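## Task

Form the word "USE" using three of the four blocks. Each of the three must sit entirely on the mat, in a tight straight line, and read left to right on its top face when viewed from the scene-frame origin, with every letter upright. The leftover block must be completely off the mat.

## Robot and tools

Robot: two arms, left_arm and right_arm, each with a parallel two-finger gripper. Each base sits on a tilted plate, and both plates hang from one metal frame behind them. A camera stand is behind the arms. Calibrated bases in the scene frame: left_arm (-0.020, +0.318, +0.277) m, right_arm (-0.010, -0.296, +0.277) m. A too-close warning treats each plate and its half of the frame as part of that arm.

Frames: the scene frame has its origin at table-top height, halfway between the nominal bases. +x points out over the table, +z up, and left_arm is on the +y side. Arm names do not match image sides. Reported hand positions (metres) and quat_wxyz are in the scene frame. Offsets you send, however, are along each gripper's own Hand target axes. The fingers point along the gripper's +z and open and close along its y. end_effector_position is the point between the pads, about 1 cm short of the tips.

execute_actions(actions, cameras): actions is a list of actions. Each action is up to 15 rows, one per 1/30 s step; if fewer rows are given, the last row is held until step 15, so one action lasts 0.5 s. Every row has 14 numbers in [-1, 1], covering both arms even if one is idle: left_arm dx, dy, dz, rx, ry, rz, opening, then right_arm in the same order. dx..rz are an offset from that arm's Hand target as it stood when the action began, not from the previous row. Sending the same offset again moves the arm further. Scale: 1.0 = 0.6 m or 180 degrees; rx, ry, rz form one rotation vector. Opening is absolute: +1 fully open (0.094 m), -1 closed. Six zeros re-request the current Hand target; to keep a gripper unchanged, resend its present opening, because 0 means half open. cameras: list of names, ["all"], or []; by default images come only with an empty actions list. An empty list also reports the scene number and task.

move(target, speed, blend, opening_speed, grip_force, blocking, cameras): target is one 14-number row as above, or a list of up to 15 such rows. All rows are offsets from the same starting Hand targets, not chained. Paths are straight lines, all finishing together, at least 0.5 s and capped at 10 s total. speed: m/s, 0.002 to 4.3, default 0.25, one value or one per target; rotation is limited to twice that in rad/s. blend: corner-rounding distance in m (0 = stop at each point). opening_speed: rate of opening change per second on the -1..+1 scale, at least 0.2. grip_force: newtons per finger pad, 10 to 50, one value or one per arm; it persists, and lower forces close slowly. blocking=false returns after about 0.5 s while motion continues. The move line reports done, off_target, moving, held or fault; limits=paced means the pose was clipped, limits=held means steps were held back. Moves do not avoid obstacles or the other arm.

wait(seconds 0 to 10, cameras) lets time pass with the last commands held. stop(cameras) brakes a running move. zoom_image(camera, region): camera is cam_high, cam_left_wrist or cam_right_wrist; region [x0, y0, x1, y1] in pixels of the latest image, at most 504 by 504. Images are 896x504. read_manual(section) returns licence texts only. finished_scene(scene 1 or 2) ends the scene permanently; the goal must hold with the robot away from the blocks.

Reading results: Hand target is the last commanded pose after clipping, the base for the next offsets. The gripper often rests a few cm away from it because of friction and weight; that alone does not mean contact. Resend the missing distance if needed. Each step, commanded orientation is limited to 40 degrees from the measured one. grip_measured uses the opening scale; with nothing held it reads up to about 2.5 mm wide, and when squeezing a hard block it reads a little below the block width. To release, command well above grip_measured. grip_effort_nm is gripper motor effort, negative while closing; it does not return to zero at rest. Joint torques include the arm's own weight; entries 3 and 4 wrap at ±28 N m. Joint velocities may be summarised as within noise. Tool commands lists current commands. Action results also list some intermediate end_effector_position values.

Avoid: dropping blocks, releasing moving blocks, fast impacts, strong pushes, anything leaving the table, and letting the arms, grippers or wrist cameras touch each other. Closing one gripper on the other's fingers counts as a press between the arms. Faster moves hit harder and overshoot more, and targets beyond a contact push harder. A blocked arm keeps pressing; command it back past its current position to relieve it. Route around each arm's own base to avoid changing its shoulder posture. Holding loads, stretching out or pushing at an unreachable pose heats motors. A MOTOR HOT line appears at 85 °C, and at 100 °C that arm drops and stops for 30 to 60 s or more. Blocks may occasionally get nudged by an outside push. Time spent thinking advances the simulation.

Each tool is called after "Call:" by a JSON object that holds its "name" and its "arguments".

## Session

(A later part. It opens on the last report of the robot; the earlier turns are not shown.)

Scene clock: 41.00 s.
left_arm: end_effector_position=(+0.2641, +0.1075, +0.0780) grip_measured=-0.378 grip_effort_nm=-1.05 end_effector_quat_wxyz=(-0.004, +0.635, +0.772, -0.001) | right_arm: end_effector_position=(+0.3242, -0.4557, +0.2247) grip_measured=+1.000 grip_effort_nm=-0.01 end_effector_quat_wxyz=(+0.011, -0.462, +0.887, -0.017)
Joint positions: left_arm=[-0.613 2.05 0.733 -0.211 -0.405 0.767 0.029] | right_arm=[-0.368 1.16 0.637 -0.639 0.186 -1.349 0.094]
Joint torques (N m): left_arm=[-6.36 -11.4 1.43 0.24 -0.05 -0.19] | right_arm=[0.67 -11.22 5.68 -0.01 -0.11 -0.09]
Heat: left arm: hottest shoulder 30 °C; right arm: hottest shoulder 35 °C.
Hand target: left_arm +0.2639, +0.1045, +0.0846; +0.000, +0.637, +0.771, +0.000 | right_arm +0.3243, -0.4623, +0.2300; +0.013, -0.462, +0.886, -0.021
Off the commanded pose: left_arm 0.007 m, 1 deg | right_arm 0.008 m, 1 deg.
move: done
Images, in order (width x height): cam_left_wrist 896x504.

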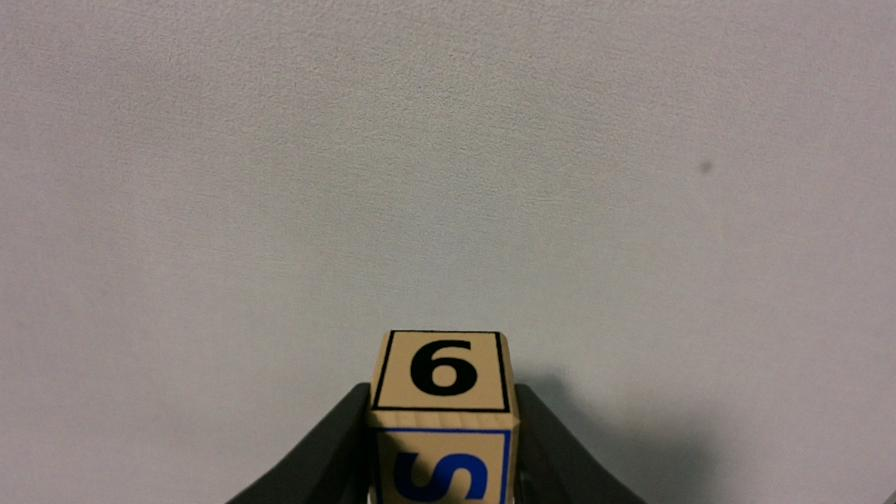

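Call:
{"name": "move", "arguments": {"target": [-0.3446, 0.27, 0, 0, 0, -0.887, -0.5, 0, 0, 0, 0, 0, 0, 1], "speed": 0.6, "cameras": ["cam_left_wrist"]}}

Scene clock: 45.03 s.
left_arm: end_effector_position=(+0.4607, -0.0506, +0.0829) grip_measured=-0.378 grip_effort_nm=-1.05 end_effector_quat_wxyz=(-0.003, -0.650, +0.760, +0.006) | right_arm: end_effector_position=(+0.3242, -0.4557, +0.2247) grip_measured=+1.000 grip_effort_nm=-0.01 end_effector_quat_wxyz=(+0.011, -0.462, +0.887, -0.017)
Joint positions: left_arm=[-0.642 2.361 1.566 -0.751 -0.404 -2.059 0.029] | right_arm=[-0.368 1.16 0.637 -0.639 0.186 -1.349 0.094]
Joint torques (N m): left_arm=[-9.05 -14.74 7.51 0.01 -0.2 -0.19] | right_arm=[0.73 -11.28 5.71 -0.01 -0.11 -0.09]
Heat: left arm: hottest shoulder 30 °C; right arm: hottest shoulder 35 °C.
Hand target: left_arm +0.4623, -0.0677, +0.0845; +0.000, -0.647, +0.763, +0.000 | right_arm +0.3243, -0.4623, +0.2300; +0.013, -0.462, +0.886, -0.021
Off the commanded pose: left_arm 0.017 m, 1 deg | right_arm 0.008 m, 1 deg.
move: off_target (left_arm)
Images, in order (width x height): cam_left_wrist 896x504.

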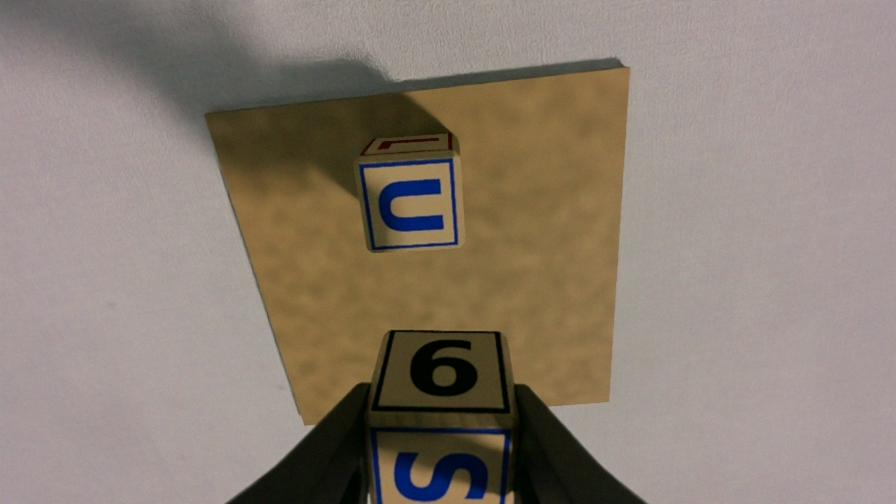

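Call:
{"name": "zoom_image", "arguments": {"camera": "cam_left_wrist", "region": [340, 120, 490, 260]}}

Scaled by 3.360 from the camera's 896x504 image, which has a finer 1280x720 frame.

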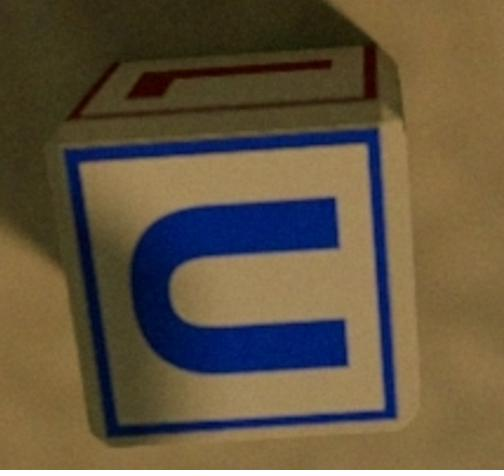

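Call:
{"name": "move", "arguments": {"target": [0.0018, 0.0107, 0.0742, 0, 0, 0, -0.5, 0, 0, 0, 0, 0, 0, 1], "speed": 0.15, "cameras": ["cam_left_wrist"]}}

Scene clock: 47.00 s.
left_arm: end_effector_position=(+0.4429, -0.0601, +0.0404) grip_measured=-0.378 grip_effort_nm=-1.05 end_effector_quat_wxyz=(-0.004, -0.645, +0.764, +0.012) | right_arm: end_effector_position=(+0.3242, -0.4557, +0.2247) grip_measured=+1.000 grip_effort_nm=-0.01 end_effector_quat_wxyz=(+0.011, -0.462, +0.887, -0.017)
Joint positions: left_arm=[-0.642 2.445 1.577 -0.69 -0.404 -2.052 0.029] | right_arm=[-0.368 1.16 0.637 -0.639 0.186 -1.349 0.094]
Joint torques (N m): left_arm=[-8.59 -15.56 6.99 0.7 -0.12 0] | right_arm=[0.67 -11.4 5.68 -0.01 -0.11 -0.08]
Heat: left arm: hottest shoulder 30 °C; right arm: hottest shoulder 35 °C.
Hand target: left_arm +0.4559, -0.0677, +0.0400; +0.000, -0.647, +0.763, +0.000 | right_arm +0.3243, -0.4623, +0.2300; +0.013, -0.462, +0.886, -0.021
Off the commanded pose: left_arm 0.015 m, 1 deg | right_arm 0.008 m, 1 deg.
move: off_target (left_arm)
Images, in order (width x height): cam_left_wrist 896x504.

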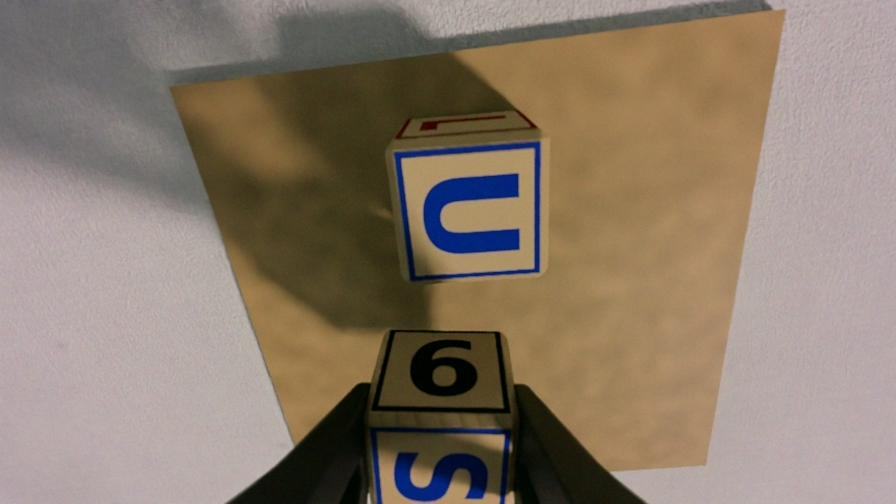

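Call:
{"name": "move", "arguments": {"target": [-0.0293, -0.0158, 0, 0, 0, 0, -0.5, 0, 0, 0, 0, 0, 0, 1], "speed": 0.1, "cameras": ["cam_left_wrist"]}}

Scene clock: 48.90 s.
left_arm: end_effector_position=(+0.4489, -0.0508, +0.0357) grip_measured=-0.378 grip_effort_nm=-1.05 end_effector_quat_wxyz=(-0.004, -0.640, +0.768, +0.014) | right_arm: end_effector_position=(+0.3242, -0.4557, +0.2247) grip_measured=+1.000 grip_effort_nm=-0.01 end_effector_quat_wxyz=(+0.011, -0.462, +0.887, -0.017)
Joint positions: left_arm=[-0.622 2.445 1.577 -0.687 -0.404 -2.02 0.029] | right_arm=[-0.368 1.16 0.637 -0.639 0.186 -1.349 0.094]
Joint torques (N m): left_arm=[-7.06 -17.38 6.42 0.69 -0.1 0] | right_arm=[0.67 -11.34 5.68 0.03 -0.1 -0.09]
Heat: left arm: hottest shoulder 30 °C; right arm: hottest shoulder 35 °C.
Hand target: left_arm +0.4680, -0.0520, +0.0401; +0.000, -0.647, +0.763, +0.000 | right_arm +0.3243, -0.4623, +0.2300; +0.013, -0.462, +0.886, -0.021
Off the commanded pose: left_arm 0.020 m, 2 deg | right_arm 0.008 m, 1 deg.
move: off_target (left_arm)
Images, in order (width x height): cam_left_wrist 896x504.

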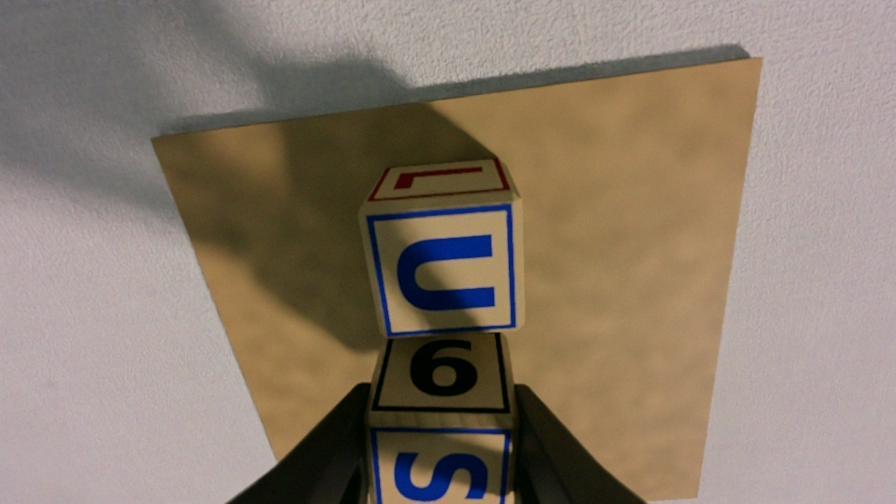

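Call:
{"name": "move", "arguments": {"target": [-0.0022, -0.0053, 0.0327, 0, 0, 0, -0.5, 0, 0, 0, 0, 0, 0, 1], "speed": 0.08, "cameras": ["cam_left_wrist"]}}

Scene clock: 50.43 s.
left_arm: end_effector_position=(+0.4582, -0.0495, +0.0281) grip_measured=-0.378 grip_effort_nm=-1.05 end_effector_quat_wxyz=(-0.002, -0.642, +0.767, +0.007) | right_arm: end_effector_position=(+0.3242, -0.4557, +0.2247) grip_measured=+1.000 grip_effort_nm=-0.02 end_effector_quat_wxyz=(+0.011, -0.462, +0.887, -0.017)
Joint positions: left_arm=[-0.608 2.458 1.59 -0.664 -0.404 -2.002 0.029] | right_arm=[-0.368 1.16 0.637 -0.639 0.186 -1.349 0.094]
Joint torques (N m): left_arm=[-6.65 -15.27 7.05 0.75 -0.09 -0.03] | right_arm=[0.73 -11.22 5.72 0.02 -0.11 -0.09]
Heat: left arm: hottest shoulder 31 °C; right arm: hottest shoulder 35 °C.
Hand target: left_arm +0.4713, -0.0512, +0.0204; +0.000, -0.647, +0.763, +0.000 | right_arm +0.3243, -0.4623, +0.2300; +0.013, -0.462, +0.886, -0.021
Off the commanded pose: left_arm 0.015 m, 1 deg | right_arm 0.008 m, 1 deg.
move: off_target (left_arm)
Images, in order (width x height): cam_left_wrist 896x504.

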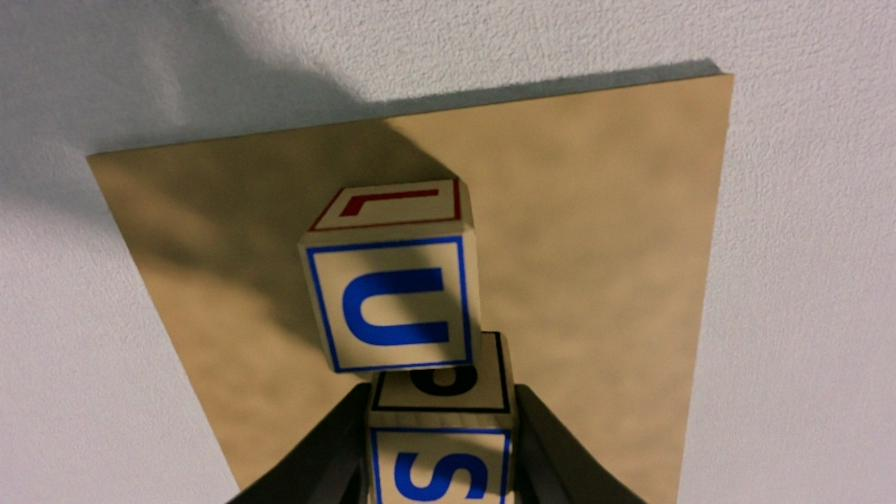

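Call:
{"name": "move", "arguments": {"target": [0.0055, 0.035, 0.019, 0, 0, 0, -0.5, 0, 0, 0, 0, 0, 0, 1], "speed": 0.08, "cameras": ["cam_left_wrist"]}}

Scene clock: 60.80 s.
left_arm: end_effector_position=(+0.4582, -0.0527, +0.0222) grip_measured=-0.378 grip_effort_nm=-1.05 end_effector_quat_wxyz=(+0.002, -0.647, +0.763, -0.007) | right_arm: end_effector_position=(+0.3242, -0.4557, +0.2247) grip_measured=+1.000 grip_effort_nm=-0.01 end_effector_quat_wxyz=(+0.011, -0.462, +0.887, -0.017)
Joint positions: left_arm=[-0.608 2.463 1.574 -0.611 -0.404 -2.001 0.029] | right_arm=[-0.368 1.16 0.637 -0.639 0.186 -1.349 0.094]
Joint torques (N m): left_arm=[-7.94 -14.97 4.22 0.84 -0.11 -0.16] | right_arm=[0.67 -11.28 5.71 0.01 -0.11 -0.09]
Heat: left arm: hottest shoulder 31 °C; right arm: hottest shoulder 35 °C.
Hand target: left_arm +0.4500, -0.0510, +0.0090; +0.000, -0.647, +0.763, +0.000 | right_arm +0.3243, -0.4623, +0.2300; +0.013, -0.462, +0.886, -0.021
Off the commanded pose: left_arm 0.016 m, 1 deg | right_arm 0.008 m, 1 deg.
move: off_target (left_arm)
Images, in order (width x height): cam_left_wrist 896x504.

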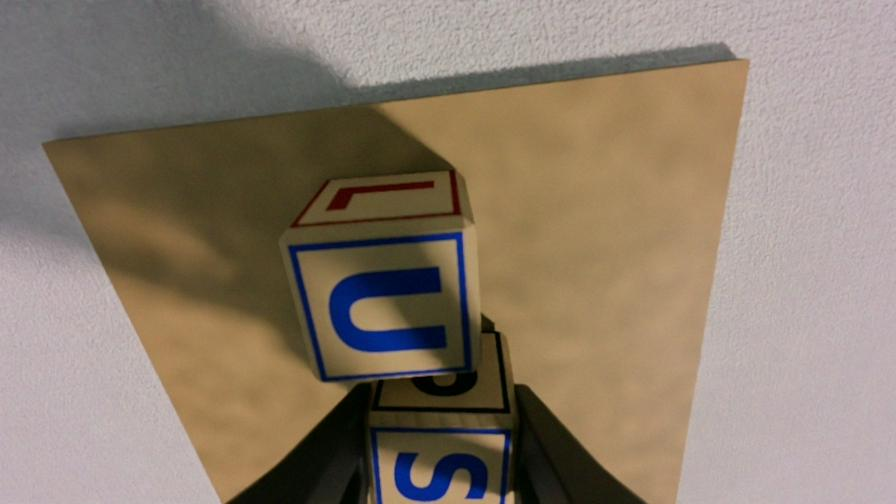

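Call:
{"name": "move", "arguments": {"target": [-0.006, 0.0123, -0.0183, 0, 0, 0, -0.5, 0, 0, 0, 0, 0, 0, 1], "speed": 0.08, "cameras": ["cam_left_wrist"]}}

Scene clock: 62.17 s.
left_arm: end_effector_position=(+0.4516, -0.0483, +0.0218) grip_measured=-0.378 grip_effort_nm=-1.05 end_effector_quat_wxyz=(+0.001, -0.647, +0.763, -0.005) | right_arm: end_effector_position=(+0.3242, -0.4557, +0.2247) grip_measured=+1.000 grip_effort_nm=-0.01 end_effector_quat_wxyz=(+0.011, -0.462, +0.887, -0.017)
Joint positions: left_arm=[-0.608 2.454 1.548 -0.599 -0.404 -2.004 0.029] | right_arm=[-0.368 1.16 0.637 -0.639 0.186 -1.349 0.094]
Joint torques (N m): left_arm=[-8.29 -16.79 2.96 0.59 -0.11 -0.2] | right_arm=[0.62 -11.4 5.71 0.01 -0.12 -0.09]
Heat: left arm: hottest shoulder 31 °C; right arm: hottest shoulder 35 °C.
Hand target: left_arm +0.4434, -0.0462, +0.0201; +0.000, -0.647, +0.763, +0.000 | right_arm +0.3243, -0.4623, +0.2300; +0.013, -0.462, +0.886, -0.021
Off the commanded pose: left_arm 0.009 m, 1 deg | right_arm 0.008 m, 1 deg.
move: done
Images, in order (width x height): cam_left_wrist 896x504.

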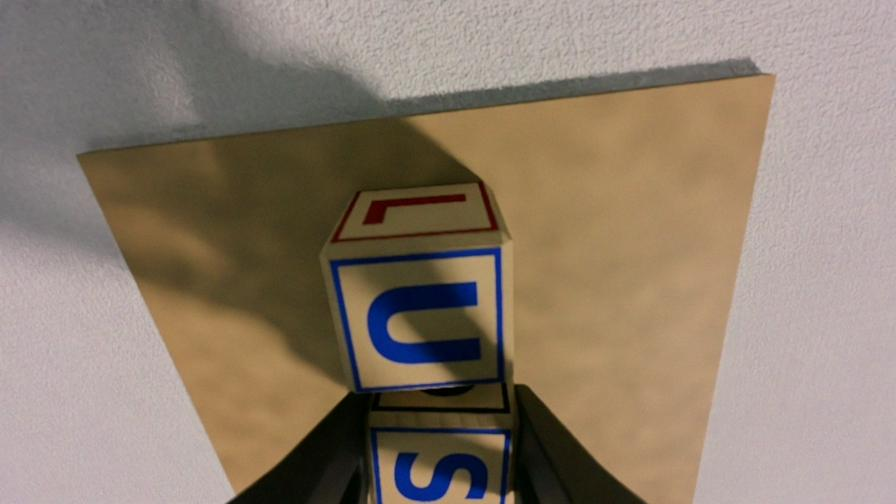

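Call:
{"name": "move", "arguments": {"target": [[0, 0, 0, 0, 0, 0, 0.4, 0, 0, 0, 0, 0, 0, 1], [0.0012, -0.0137, -0.1333, 0, 0, 0, 0.4, 0, 0, 0, 0, 0, 0, 1], [-0.2748, -0.2193, -0.175, 0, 0, 0.0367, 0.4, 0, 0, 0, 0, 0, 0, 1]], "speed": [0.1, 0.2, 0.4], "blend": [0, 0.03, 0], "opening_speed": 1.5, "cameras": ["cam_left_wrist", "cam_high"]}}

Scene clock: 65.70 s.
left_arm: end_effector_position=(+0.5816, +0.1057, +0.1069) grip_measured=+0.399 grip_effort_nm=0.06 end_effector_quat_wxyz=(-0.008, -0.605, +0.796, +0.019) | right_arm: end_effector_position=(+0.3242, -0.4557, +0.2247) grip_measured=+1.000 grip_effort_nm=-0.01 end_effector_quat_wxyz=(+0.011, -0.462, +0.887, -0.017)
Joint positions: left_arm=[-0.368 2.238 1.656 -0.88 -0.387 -1.659 0.066] | right_arm=[-0.368 1.16 0.637 -0.639 0.186 -1.349 0.094]
Joint torques (N m): left_arm=[-8.23 -17.79 8.43 0.01 0.11 0.01] | right_arm=[0.67 -11.34 5.68 -0.02 -0.11 -0.09]
Heat: left arm: hottest shoulder 32 °C; right arm: hottest shoulder 35 °C.
Hand target: left_arm +0.6000, +0.0948, +0.1252; +0.000, -0.602, +0.799, +0.000 | right_arm +0.3243, -0.4623, +0.2300; +0.013, -0.462, +0.886, -0.021
Off the commanded pose: left_arm 0.028 m, 2 deg | right_arm 0.008 m, 1 deg.
move: off_target (left_arm)
Images, in order (width x height): cam_high 896x504, cam_left_wrist 896x504.

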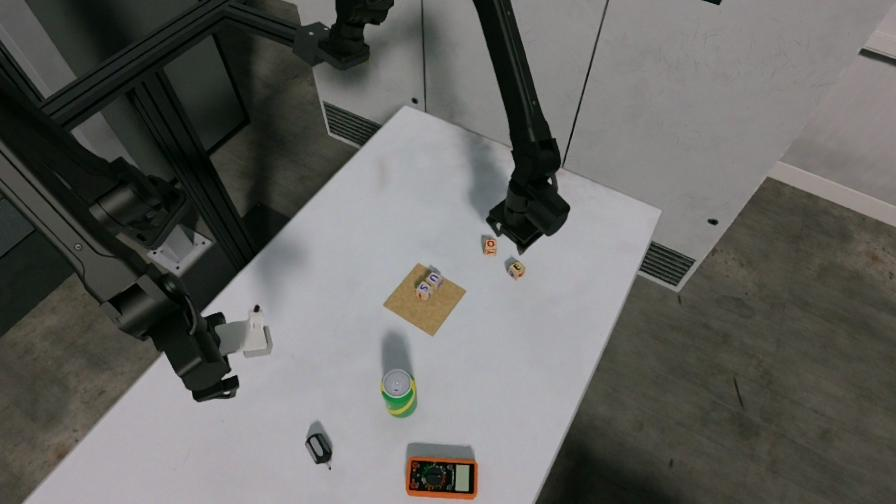

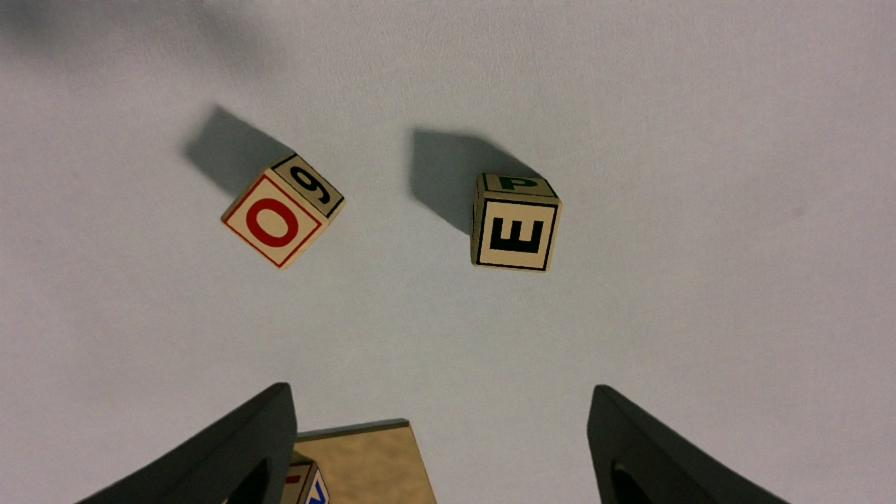

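Call:
{"name": "zoom_image", "arguments": {"camera": "cam_left_wrist", "region": [450, 160, 580, 285]}}

Call:
{"name": "zoom_image", "arguments": {"camera": "cam_high", "region": [370, 220, 540, 350]}}

Scaled by 3.877 from the camera's 896x504 image, which has a finer 1280x720 frame.

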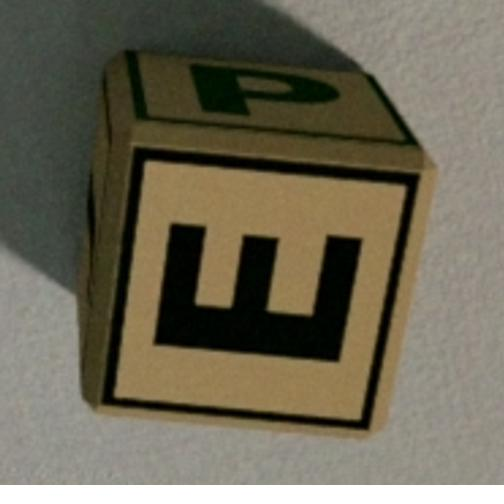

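Scaled by 2.965 from the camera's 896x504 image, which has a finer 1280x720 frame.

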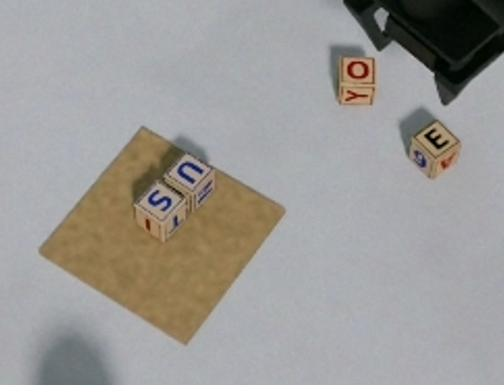

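Call:
{"name": "move", "arguments": {"target": [-0.0347, -0.037, 0.117, 0, 0, 0.024, 0.2, 0, 0, 0, 0, 0, 0, 1], "speed": 0.2, "cameras": ["cam_left_wrist"]}}

Scene clock: 67.70 s.
left_arm: end_effector_position=(+0.6129, +0.1095, +0.0545) grip_measured=+0.201 grip_effort_nm=-0.09 end_effector_quat_wxyz=(-0.005, -0.569, +0.822, +0.009) | right_arm: end_effector_position=(+0.3242, -0.4557, +0.2247) grip_measured=+1.000 grip_effort_nm=-0.01 end_effector_quat_wxyz=(+0.011, -0.462, +0.887, -0.017)
Joint positions: left_arm=[-0.318 2.362 1.776 -0.833 -0.376 -1.509 0.056] | right_arm=[-0.368 1.16 0.637 -0.639 0.186 -1.349 0.094]
Joint torques (N m): left_arm=[-8.06 -16.79 8.08 0.39 0.05 -0.04] | right_arm=[0.62 -11.4 5.7 -0.01 -0.1 -0.09]
Heat: left arm: hottest shoulder 32 °C; right arm: hottest shoulder 35 °C.
Hand target: left_arm +0.6272, +0.1088, +0.0551; +0.000, -0.571, +0.821, +0.000 | right_arm +0.3243, -0.4623, +0.2300; +0.013, -0.462, +0.886, -0.021
Off the commanded pose: left_arm 0.014 m, 1 deg | right_arm 0.008 m, 1 deg.
move: off_target (left_arm)
Images, in order (width x height): cam_left_wrist 896x504.

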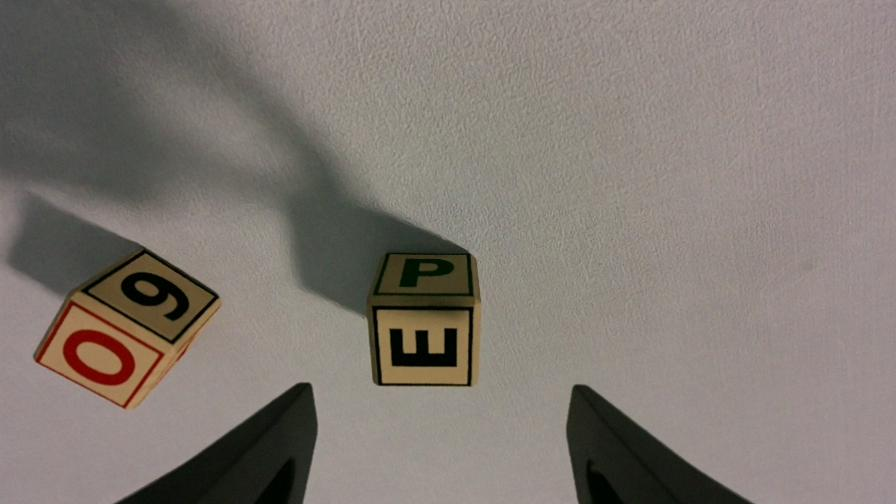

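Call:
{"name": "move", "arguments": {"target": [0, 0.0058, 0.0685, 0, 0, 0, 0.05, 0, 0, 0, 0, 0, 0, 1], "speed": 0.12, "cameras": ["cam_left_wrist"]}}

Scene clock: 69.60 s.
left_arm: end_effector_position=(+0.6083, +0.1063, +0.0181) grip_measured=+0.051 grip_effort_nm=-0.09 end_effector_quat_wxyz=(-0.006, -0.565, +0.825, +0.009) | right_arm: end_effector_position=(+0.3242, -0.4557, +0.2247) grip_measured=+1.000 grip_effort_nm=-0.01 end_effector_quat_wxyz=(+0.011, -0.462, +0.887, -0.017)
Joint positions: left_arm=[-0.304 2.426 1.792 -0.783 -0.372 -1.485 0.049] | right_arm=[-0.368 1.16 0.637 -0.639 0.186 -1.349 0.094]
Joint torques (N m): left_arm=[-6.71 -17.14 7.66 0.85 0.06 0.02] | right_arm=[0.5 -11.22 5.7 -0.02 -0.11 -0.09]
Heat: left arm: hottest shoulder 32 °C; right arm: hottest shoulder 35 °C.
Hand target: left_arm +0.6240, +0.1099, +0.0139; +0.000, -0.571, +0.821, +0.000 | right_arm +0.3243, -0.4623, +0.2300; +0.013, -0.462, +0.886, -0.021
Off the commanded pose: left_arm 0.017 m, 2 deg | right_arm 0.008 m, 1 deg.
move: off_target (left_arm)
Images, in order (width x height): cam_left_wrist 896x504.

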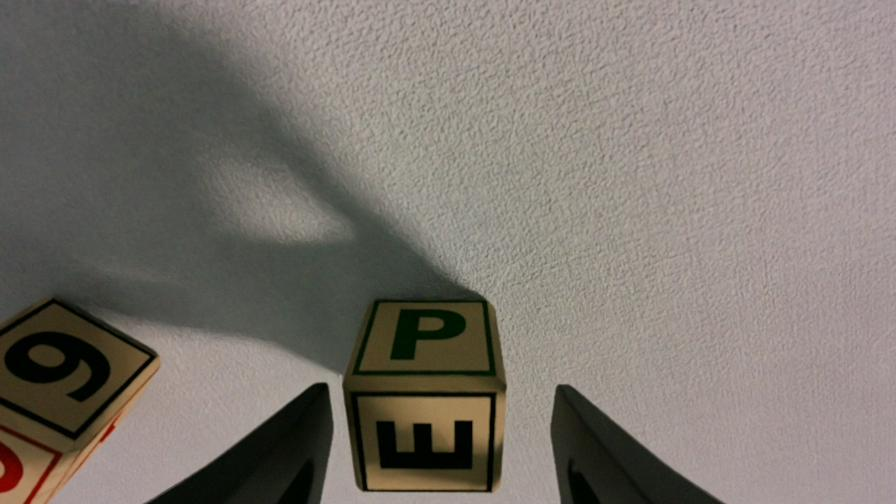

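Call:
{"name": "move", "arguments": {"target": [[-0.01, 0, 0.0033, 0, 0, 0, 0.05, 0, 0, 0, 0, 0, 0, 1], [-0.01, 0, 0.0033, 0, 0, 0, -0.5, 0, 0, 0, 0, 0, 0, 1], [-0.01, 0, -0.13, 0, 0, 0, -0.5, 0, 0, 0, 0, 0, 0, 1]], "speed": [0.1, 0.1, 0.25], "opening_speed": 1.2, "cameras": ["cam_left_wrist"]}}

Scene clock: 72.67 s.
left_arm: end_effector_position=(+0.6262, +0.1251, +0.0802) grip_measured=-0.376 grip_effort_nm=-1.05 end_effector_quat_wxyz=(-0.003, -0.574, +0.819, +0.004) | right_arm: end_effector_position=(+0.3242, -0.4557, +0.2247) grip_measured=+1.000 grip_effort_nm=-0.01 end_effector_quat_wxyz=(+0.011, -0.462, +0.887, -0.017)
Joint positions: left_arm=[-0.305 2.315 1.78 -0.868 -0.371 -1.504 0.029] | right_arm=[-0.368 1.16 0.637 -0.639 0.186 -1.349 0.094]
Joint torques (N m): left_arm=[-8.53 -19.25 5.59 0.1 -0.19 -0.19] | right_arm=[0.62 -11.34 5.7 -0.02 -0.12 -0.08]
Heat: left arm: hottest shoulder 32 °C; right arm: hottest shoulder 35 °C.
Hand target: left_arm +0.6261, +0.1156, +0.0919; +0.000, -0.571, +0.821, +0.000 | right_arm +0.3243, -0.4623, +0.2300; +0.013, -0.462, +0.886, -0.021
Off the commanded pose: left_arm 0.015 m, 1 deg | right_arm 0.008 m, 1 deg.
move: off_target (left_arm); target 2's new opening was sent with left_arm's hand 0.018 m and 2 deg from that target
Images, in order (width x height): cam_left_wrist 896x504.

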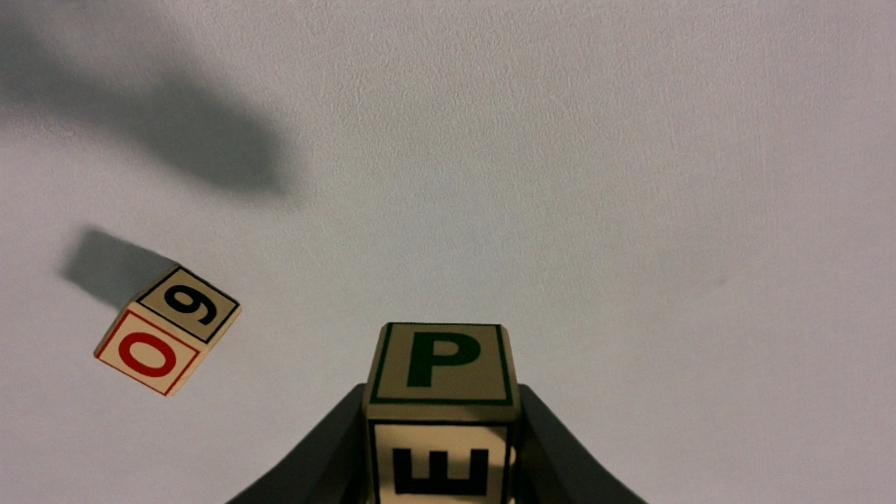

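Call:
{"name": "move", "arguments": {"target": [0.4195, 0.0595, 0, 0, 0, 0.911, -0.5, 0, 0, 0, 0, 0, 0, 1], "speed": 0.6, "cameras": ["cam_left_wrist"]}}

Scene clock: 76.87 s.
left_arm: end_effector_position=(+0.5016, -0.0936, +0.0911) grip_measured=-0.376 grip_effort_nm=-1.05 end_effector_quat_wxyz=(-0.007, +0.728, +0.686, +0.001) | right_arm: end_effector_position=(+0.3242, -0.4557, +0.2247) grip_measured=+1.000 grip_effort_nm=-0.01 end_effector_quat_wxyz=(+0.011, -0.462, +0.887, -0.017)
Joint positions: left_arm=[-0.663 2.472 1.824 -0.906 -0.412 0.963 0.029] | right_arm=[-0.368 1.16 0.637 -0.639 0.186 -1.349 0.094]
Joint torques (N m): left_arm=[-9.52 -16.67 8.73 0.16 0.19 0.02] | right_arm=[0.79 -11.28 5.7 -0.02 -0.11 -0.09]
Heat: left arm: hottest shoulder 32 °C; right arm: hottest shoulder 35 °C.
Hand target: left_arm +0.5050, -0.1081, +0.0917; +0.000, +0.733, +0.680, +0.000 | right_arm +0.3243, -0.4623, +0.2300; +0.013, -0.462, +0.886, -0.021
Off the commanded pose: left_arm 0.015 m, 1 deg | right_arm 0.008 m, 1 deg.
move: off_target (left_arm)
Images, in order (width x height): cam_left_wrist 896x504.

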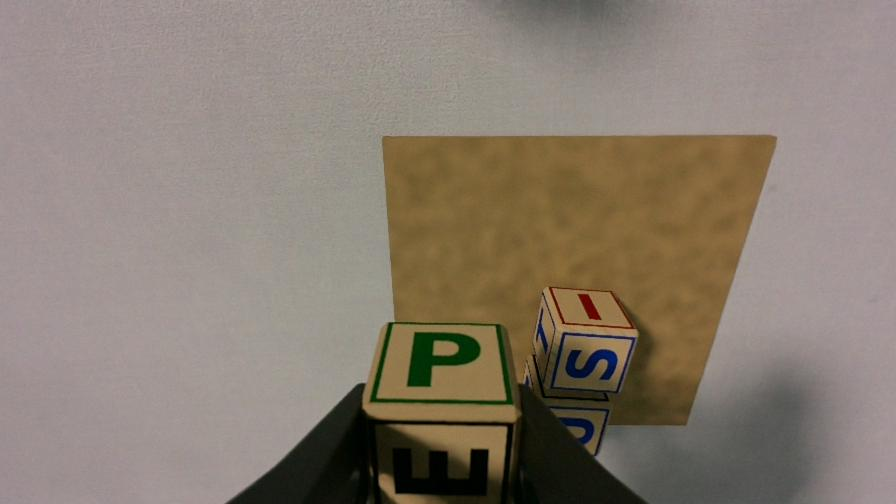

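Call:
{"name": "zoom_image", "arguments": {"camera": "cam_left_wrist", "region": [510, 270, 660, 460]}}

Scaled by 2.653 from the camera's 896x504 image, which has a finer 1280x720 frame.

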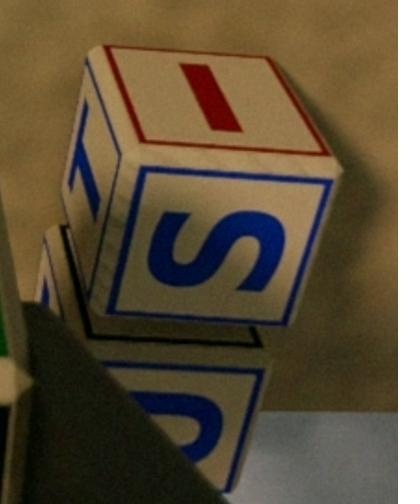

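Call:
{"name": "move", "arguments": {"target": [0.0012, -0.1205, 0.0445, 0, 0, 0.02, -0.5, 0, 0, 0, 0, 0, 0, 1], "speed": 0.2, "cameras": ["cam_left_wrist"]}}

Scene clock: 79.27 s.
left_arm: end_effector_position=(+0.4296, -0.0934, +0.0533) grip_measured=-0.376 grip_effort_nm=-1.04 end_effector_quat_wxyz=(-0.014, +0.751, +0.660, +0.000) | right_arm: end_effector_position=(+0.3242, -0.4557, +0.2247) grip_measured=+1.000 grip_effort_nm=-0.01 end_effector_quat_wxyz=(+0.011, -0.462, +0.887, -0.017)
Joint positions: left_arm=[-0.704 2.472 1.632 -0.748 -0.412 0.98 0.029] | right_arm=[-0.368 1.16 0.637 -0.639 0.186 -1.349 0.094]
Joint torques (N m): left_arm=[-9.11 -18.2 4.9 0.85 0.18 -0.01] | right_arm=[0.67 -11.28 5.65 0.01 -0.11 -0.1]
Heat: left arm: hottest shoulder 32 °C; right arm: hottest shoulder 35 °C.
Hand target: left_arm +0.4330, -0.1019, +0.0649; +0.000, +0.754, +0.657, +0.000 | right_arm +0.3243, -0.4623, +0.2300; +0.013, -0.462, +0.886, -0.021
Off the commanded pose: left_arm 0.015 m, 2 deg | right_arm 0.008 m, 1 deg.
move: off_target (left_arm)
Images, in order (width x height): cam_left_wrist 896x504.

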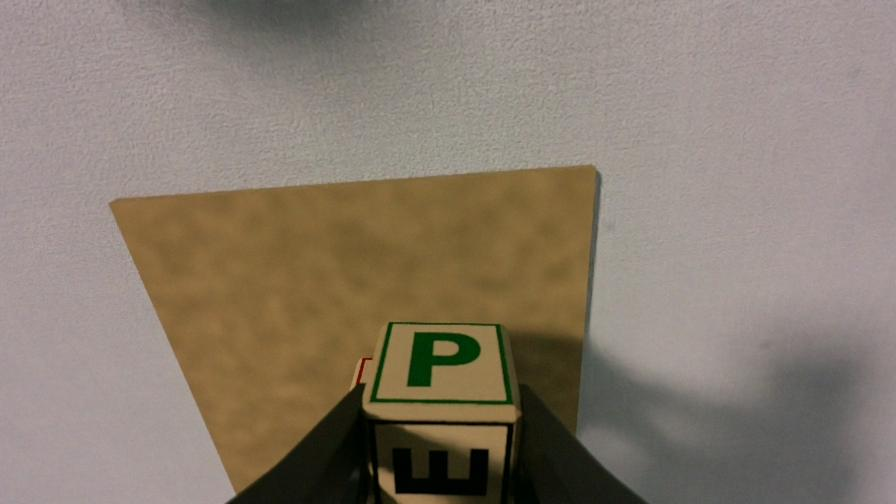

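Call:
{"name": "move", "arguments": {"target": [0.0027, 0.045, -0.0085, 0, 0, 0, -0.5, 0, 0, 0, 0, 0, 0, 1], "speed": 0.12, "cameras": ["cam_left_wrist"]}}

Scene clock: 80.57 s.
left_arm: end_effector_position=(+0.4436, -0.0993, +0.0638) grip_measured=-0.376 grip_effort_nm=-1.05 end_effector_quat_wxyz=(-0.010, +0.757, +0.653, +0.000) | right_arm: end_effector_position=(+0.3242, -0.4557, +0.2247) grip_measured=+1.000 grip_effort_nm=-0.01 end_effector_quat_wxyz=(+0.011, -0.462, +0.887, -0.017)
Joint positions: left_arm=[-0.704 2.472 1.676 -0.785 -0.412 1.002 0.029] | right_arm=[-0.368 1.16 0.637 -0.639 0.186 -1.349 0.094]
Joint torques (N m): left_arm=[-7.47 -17.55 7.79 0.2 0.18 0] | right_arm=[0.73 -11.34 5.7 0.02 -0.11 -0.09]
Heat: left arm: hottest shoulder 33 °C; right arm: hottest shoulder 35 °C.
Hand target: left_arm +0.4599, -0.1040, +0.0700; +0.000, +0.754, +0.657, +0.000 | right_arm +0.3243, -0.4623, +0.2300; +0.013, -0.462, +0.886, -0.021
Off the commanded pose: left_arm 0.018 m, 1 deg | right_arm 0.008 m, 1 deg.
move: off_target (left_arm)
Images, in order (width x height): cam_left_wrist 896x504.

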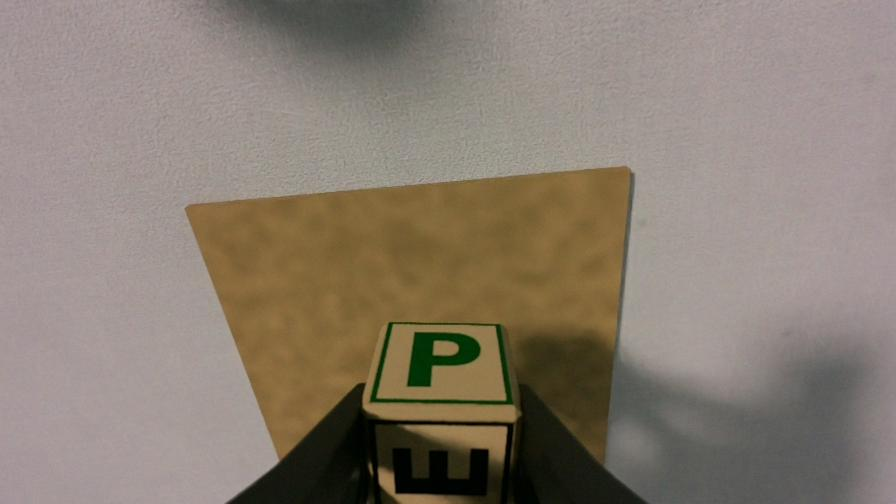

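Call:
{"name": "move", "arguments": {"target": [0.0052, 0.003, 0.0617, 0, 0, 0, -0.5, 0, 0, 0, 0, 0, 0, 1], "speed": 0.1, "cameras": ["cam_left_wrist"]}}

Scene clock: 82.50 s.
left_arm: end_effector_position=(+0.4479, -0.0967, +0.0375) grip_measured=-0.376 grip_effort_nm=-1.05 end_effector_quat_wxyz=(-0.011, +0.759, +0.652, +0.000) | right_arm: end_effector_position=(+0.3242, -0.4557, +0.2247) grip_measured=+1.000 grip_effort_nm=-0.01 end_effector_quat_wxyz=(+0.011, -0.462, +0.887, -0.017)
Joint positions: left_arm=[-0.681 2.518 1.698 -0.75 -0.412 1.033 0.029] | right_arm=[-0.368 1.16 0.637 -0.639 0.186 -1.349 0.094]
Joint torques (N m): left_arm=[-7.47 -16.56 7.56 0.85 0.17 -0.01] | right_arm=[0.62 -11.28 5.68 0.01 -0.11 -0.08]
Heat: left arm: hottest shoulder 33 °C; right arm: hottest shoulder 35 °C.
Hand target: left_arm +0.4622, -0.1012, +0.0331; +0.000, +0.754, +0.657, +0.000 | right_arm +0.3243, -0.4623, +0.2300; +0.013, -0.462, +0.886, -0.021
Off the commanded pose: left_arm 0.016 m, 1 deg | right_arm 0.008 m, 1 deg.
move: off_target (left_arm)
Images, in order (width x height): cam_left_wrist 896x504.

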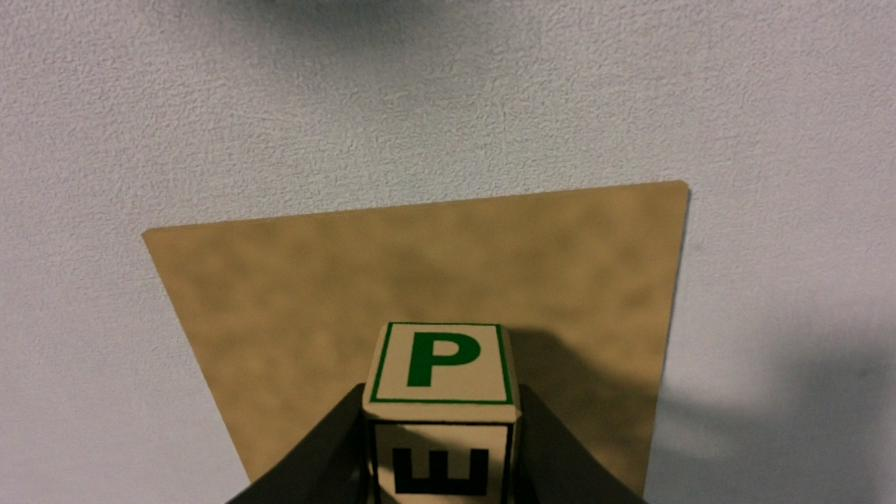

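Call:
{"name": "move", "arguments": {"target": [0.0038, 0.0028, 0.0333, 0, 0, 0, -0.5, 0, 0, 0, 0, 0, 0, 1], "speed": 0.07, "cameras": ["cam_left_wrist"]}}

Scene clock: 83.83 s.
left_arm: end_effector_position=(+0.4517, -0.0968, +0.0212) grip_measured=-0.376 grip_effort_nm=-1.05 end_effector_quat_wxyz=(-0.007, +0.759, +0.652, +0.001) | right_arm: end_effector_position=(+0.3242, -0.4557, +0.2247) grip_measured=+1.000 grip_effort_nm=-0.01 end_effector_quat_wxyz=(+0.011, -0.462, +0.887, -0.017)
Joint positions: left_arm=[-0.667 2.549 1.715 -0.724 -0.412 1.051 0.029] | right_arm=[-0.368 1.16 0.637 -0.639 0.186 -1.349 0.094]
Joint torques (N m): left_arm=[-7.82 -16.26 7.53 0.73 0.21 -0.02] | right_arm=[0.62 -11.34 5.65 -0.01 -0.11 -0.1]
Heat: left arm: hottest shoulder 33 °C; right arm: hottest shoulder 35 °C.
Hand target: left_arm +0.4643, -0.0991, +0.0132; +0.000, +0.754, +0.657, +0.000 | right_arm +0.3243, -0.4623, +0.2300; +0.013, -0.462, +0.886, -0.021
Off the commanded pose: left_arm 0.015 m, 1 deg | right_arm 0.008 m, 1 deg.
move: off_target (left_arm)
Images, in order (width x height): cam_left_wrist 896x504.

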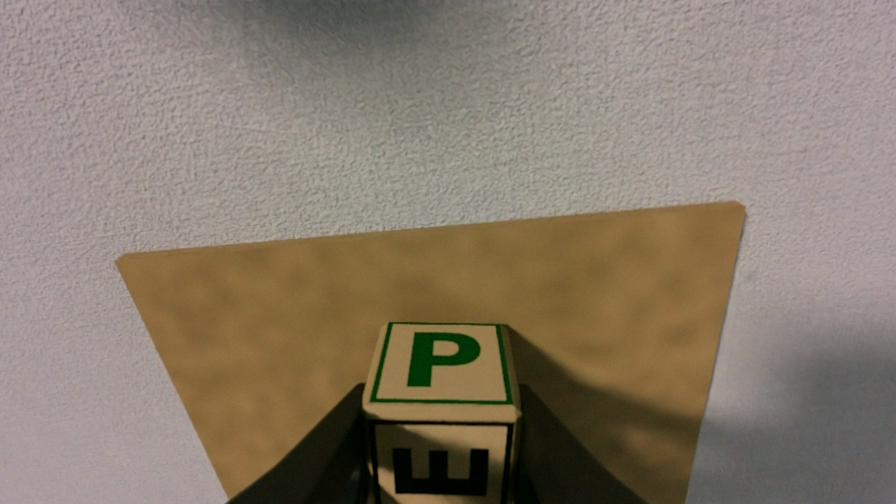

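Call:
{"name": "move", "arguments": {"target": [-0.0027, -0.0522, -0.0113, 0, 0, 0, -0.5, 0, 0, 0, 0, 0, 0, 1], "speed": 0.08, "cameras": ["cam_left_wrist"]}}

Scene clock: 85.33 s.
left_arm: end_effector_position=(+0.4437, -0.0935, +0.0197) grip_measured=-0.376 grip_effort_nm=-1.05 end_effector_quat_wxyz=(+0.002, +0.752, +0.660, +0.003) | right_arm: end_effector_position=(+0.3242, -0.4557, +0.2247) grip_measured=+1.000 grip_effort_nm=-0.01 end_effector_quat_wxyz=(+0.011, -0.462, +0.887, -0.017)
Joint positions: left_arm=[-0.67 2.531 1.662 -0.668 -0.412 1.035 0.029] | right_arm=[-0.368 1.16 0.637 -0.639 0.186 -1.349 0.094]
Joint torques (N m): left_arm=[-8.76 -17.44 3.56 0.66 0.18 -0.2] | right_arm=[0.67 -11.46 5.71 -0.02 -0.11 -0.09]
Heat: left arm: hottest shoulder 33 °C; right arm: hottest shoulder 35 °C.
Hand target: left_arm +0.4330, -0.0964, +0.0198; +0.000, +0.754, +0.657, +0.001 | right_arm +0.3243, -0.4623, +0.2300; +0.013, -0.462, +0.886, -0.021
Off the commanded pose: left_arm 0.011 m, 1 deg | right_arm 0.008 m, 1 deg.
move: off_target (left_arm)
Images, in order (width x height): cam_left_wrist 896x504.

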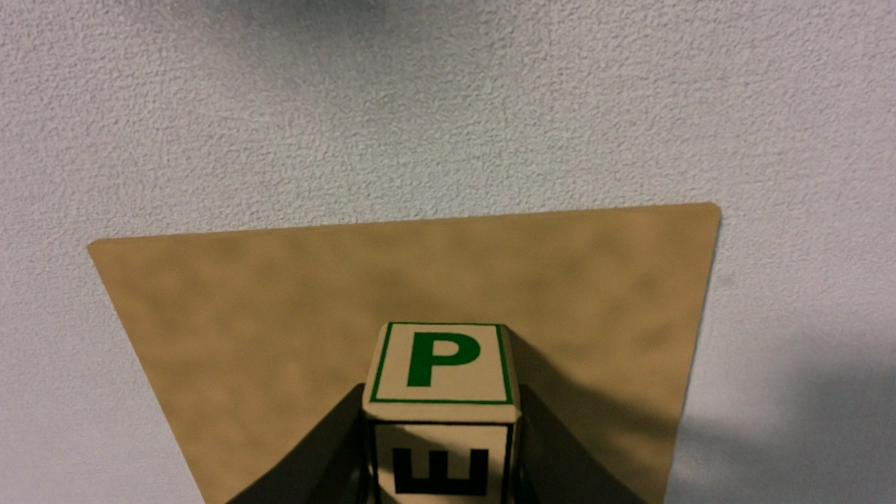

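Call:
{"name": "move", "arguments": {"target": [[0, 0, 0, 0, 0, 0, 0.8, 0, 0, 0, 0, 0, 0, 1], [0.0073, 0.017, -0.15, 0, 0, 0, 0.8, 0, 0, 0, 0, 0, 0, 1], [0.0287, 0.0078, -0.3667, 0, 0, 0, 0.8, 0, 0, 0, 0, 0, 0, 1]], "speed": [0.1, 0.15, 0.35], "blend": [0, 0.03, 0], "opening_speed": 1.5, "cameras": ["cam_left_wrist", "cam_high"]}}

Scene clock: 88.90 s.
left_arm: end_effector_position=(+0.4429, -0.0761, +0.2351) grip_measured=+0.799 grip_effort_nm=0.06 end_effector_quat_wxyz=(-0.001, +0.754, +0.657, +0.002) | right_arm: end_effector_position=(+0.3242, -0.4557, +0.2247) grip_measured=+1.000 grip_effort_nm=-0.01 end_effector_quat_wxyz=(+0.011, -0.462, +0.887, -0.017)
Joint positions: left_arm=[-0.79 2.159 1.593 -1.031 -0.411 0.907 0.085] | right_arm=[-0.368 1.16 0.637 -0.639 0.186 -1.349 0.094]
Joint torques (N m): left_arm=[-8.41 -16.03 6.57 0.18 0.18 -0.17] | right_arm=[0.56 -11.28 5.74 0.01 -0.11 -0.09]
Heat: left arm: hottest shoulder 33 °C; right arm: hottest shoulder 35 °C.
Hand target: left_arm +0.4398, -0.0801, +0.2400; +0.000, +0.754, +0.657, +0.000 | right_arm +0.3243, -0.4623, +0.2300; +0.013, -0.462, +0.886, -0.021
Off the commanded pose: left_arm 0.007 m, 0 deg | right_arm 0.008 m, 1 deg.
move: done
Images, in order (width x height): cam_high 896x504, cam_left_wrist 896x504.

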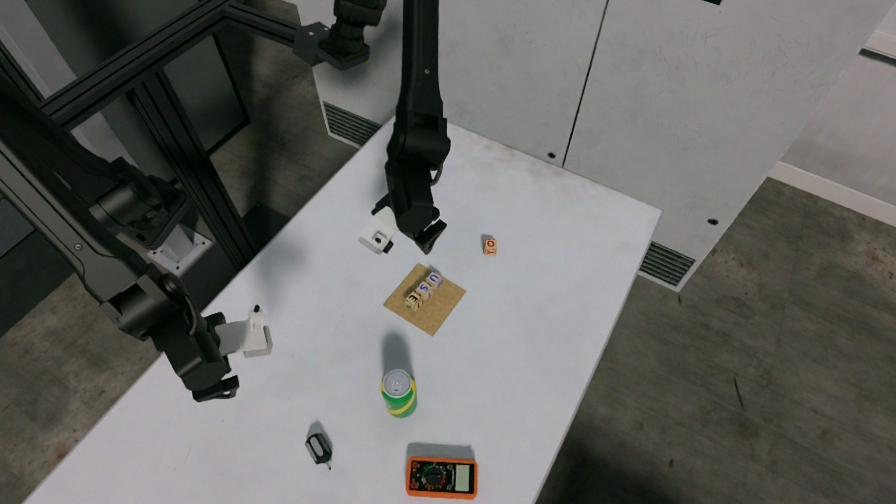

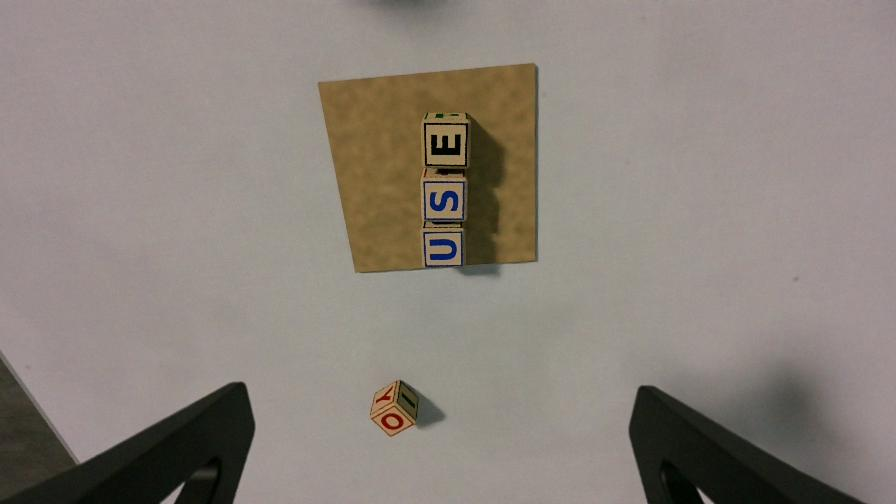

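Call:
{"name": "zoom_image", "arguments": {"camera": "cam_left_wrist", "region": [310, 50, 560, 290]}}

Call:
{"name": "zoom_image", "arguments": {"camera": "cam_high", "region": [370, 225, 510, 350]}}

Scaled by 2.016 from the camera's 896x504 image, which has a finer 1280x720 frame.

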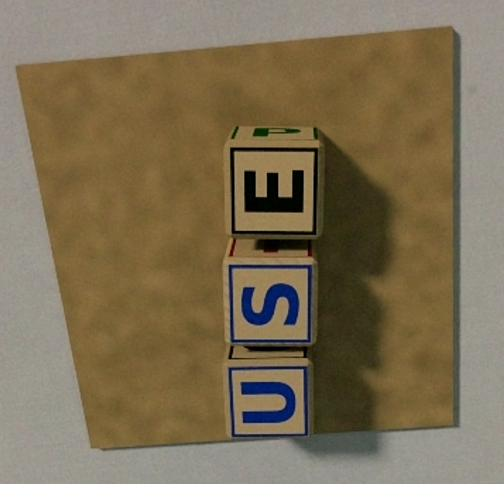

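Scaled by 3.600 from the camera's 896x504 image, which has a finer 1280x720 frame.

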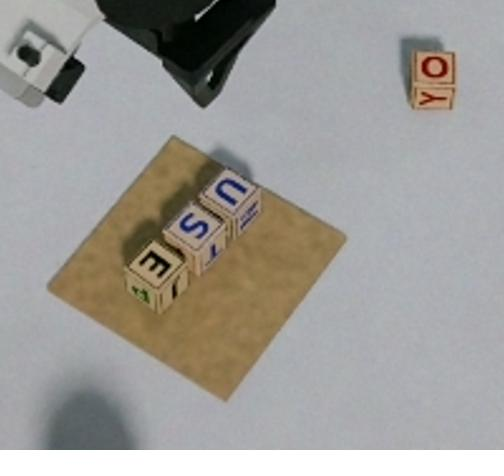

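Call:
{"name": "finished_scene", "arguments": {"scene": 1}}

The scene is finished: the task was done.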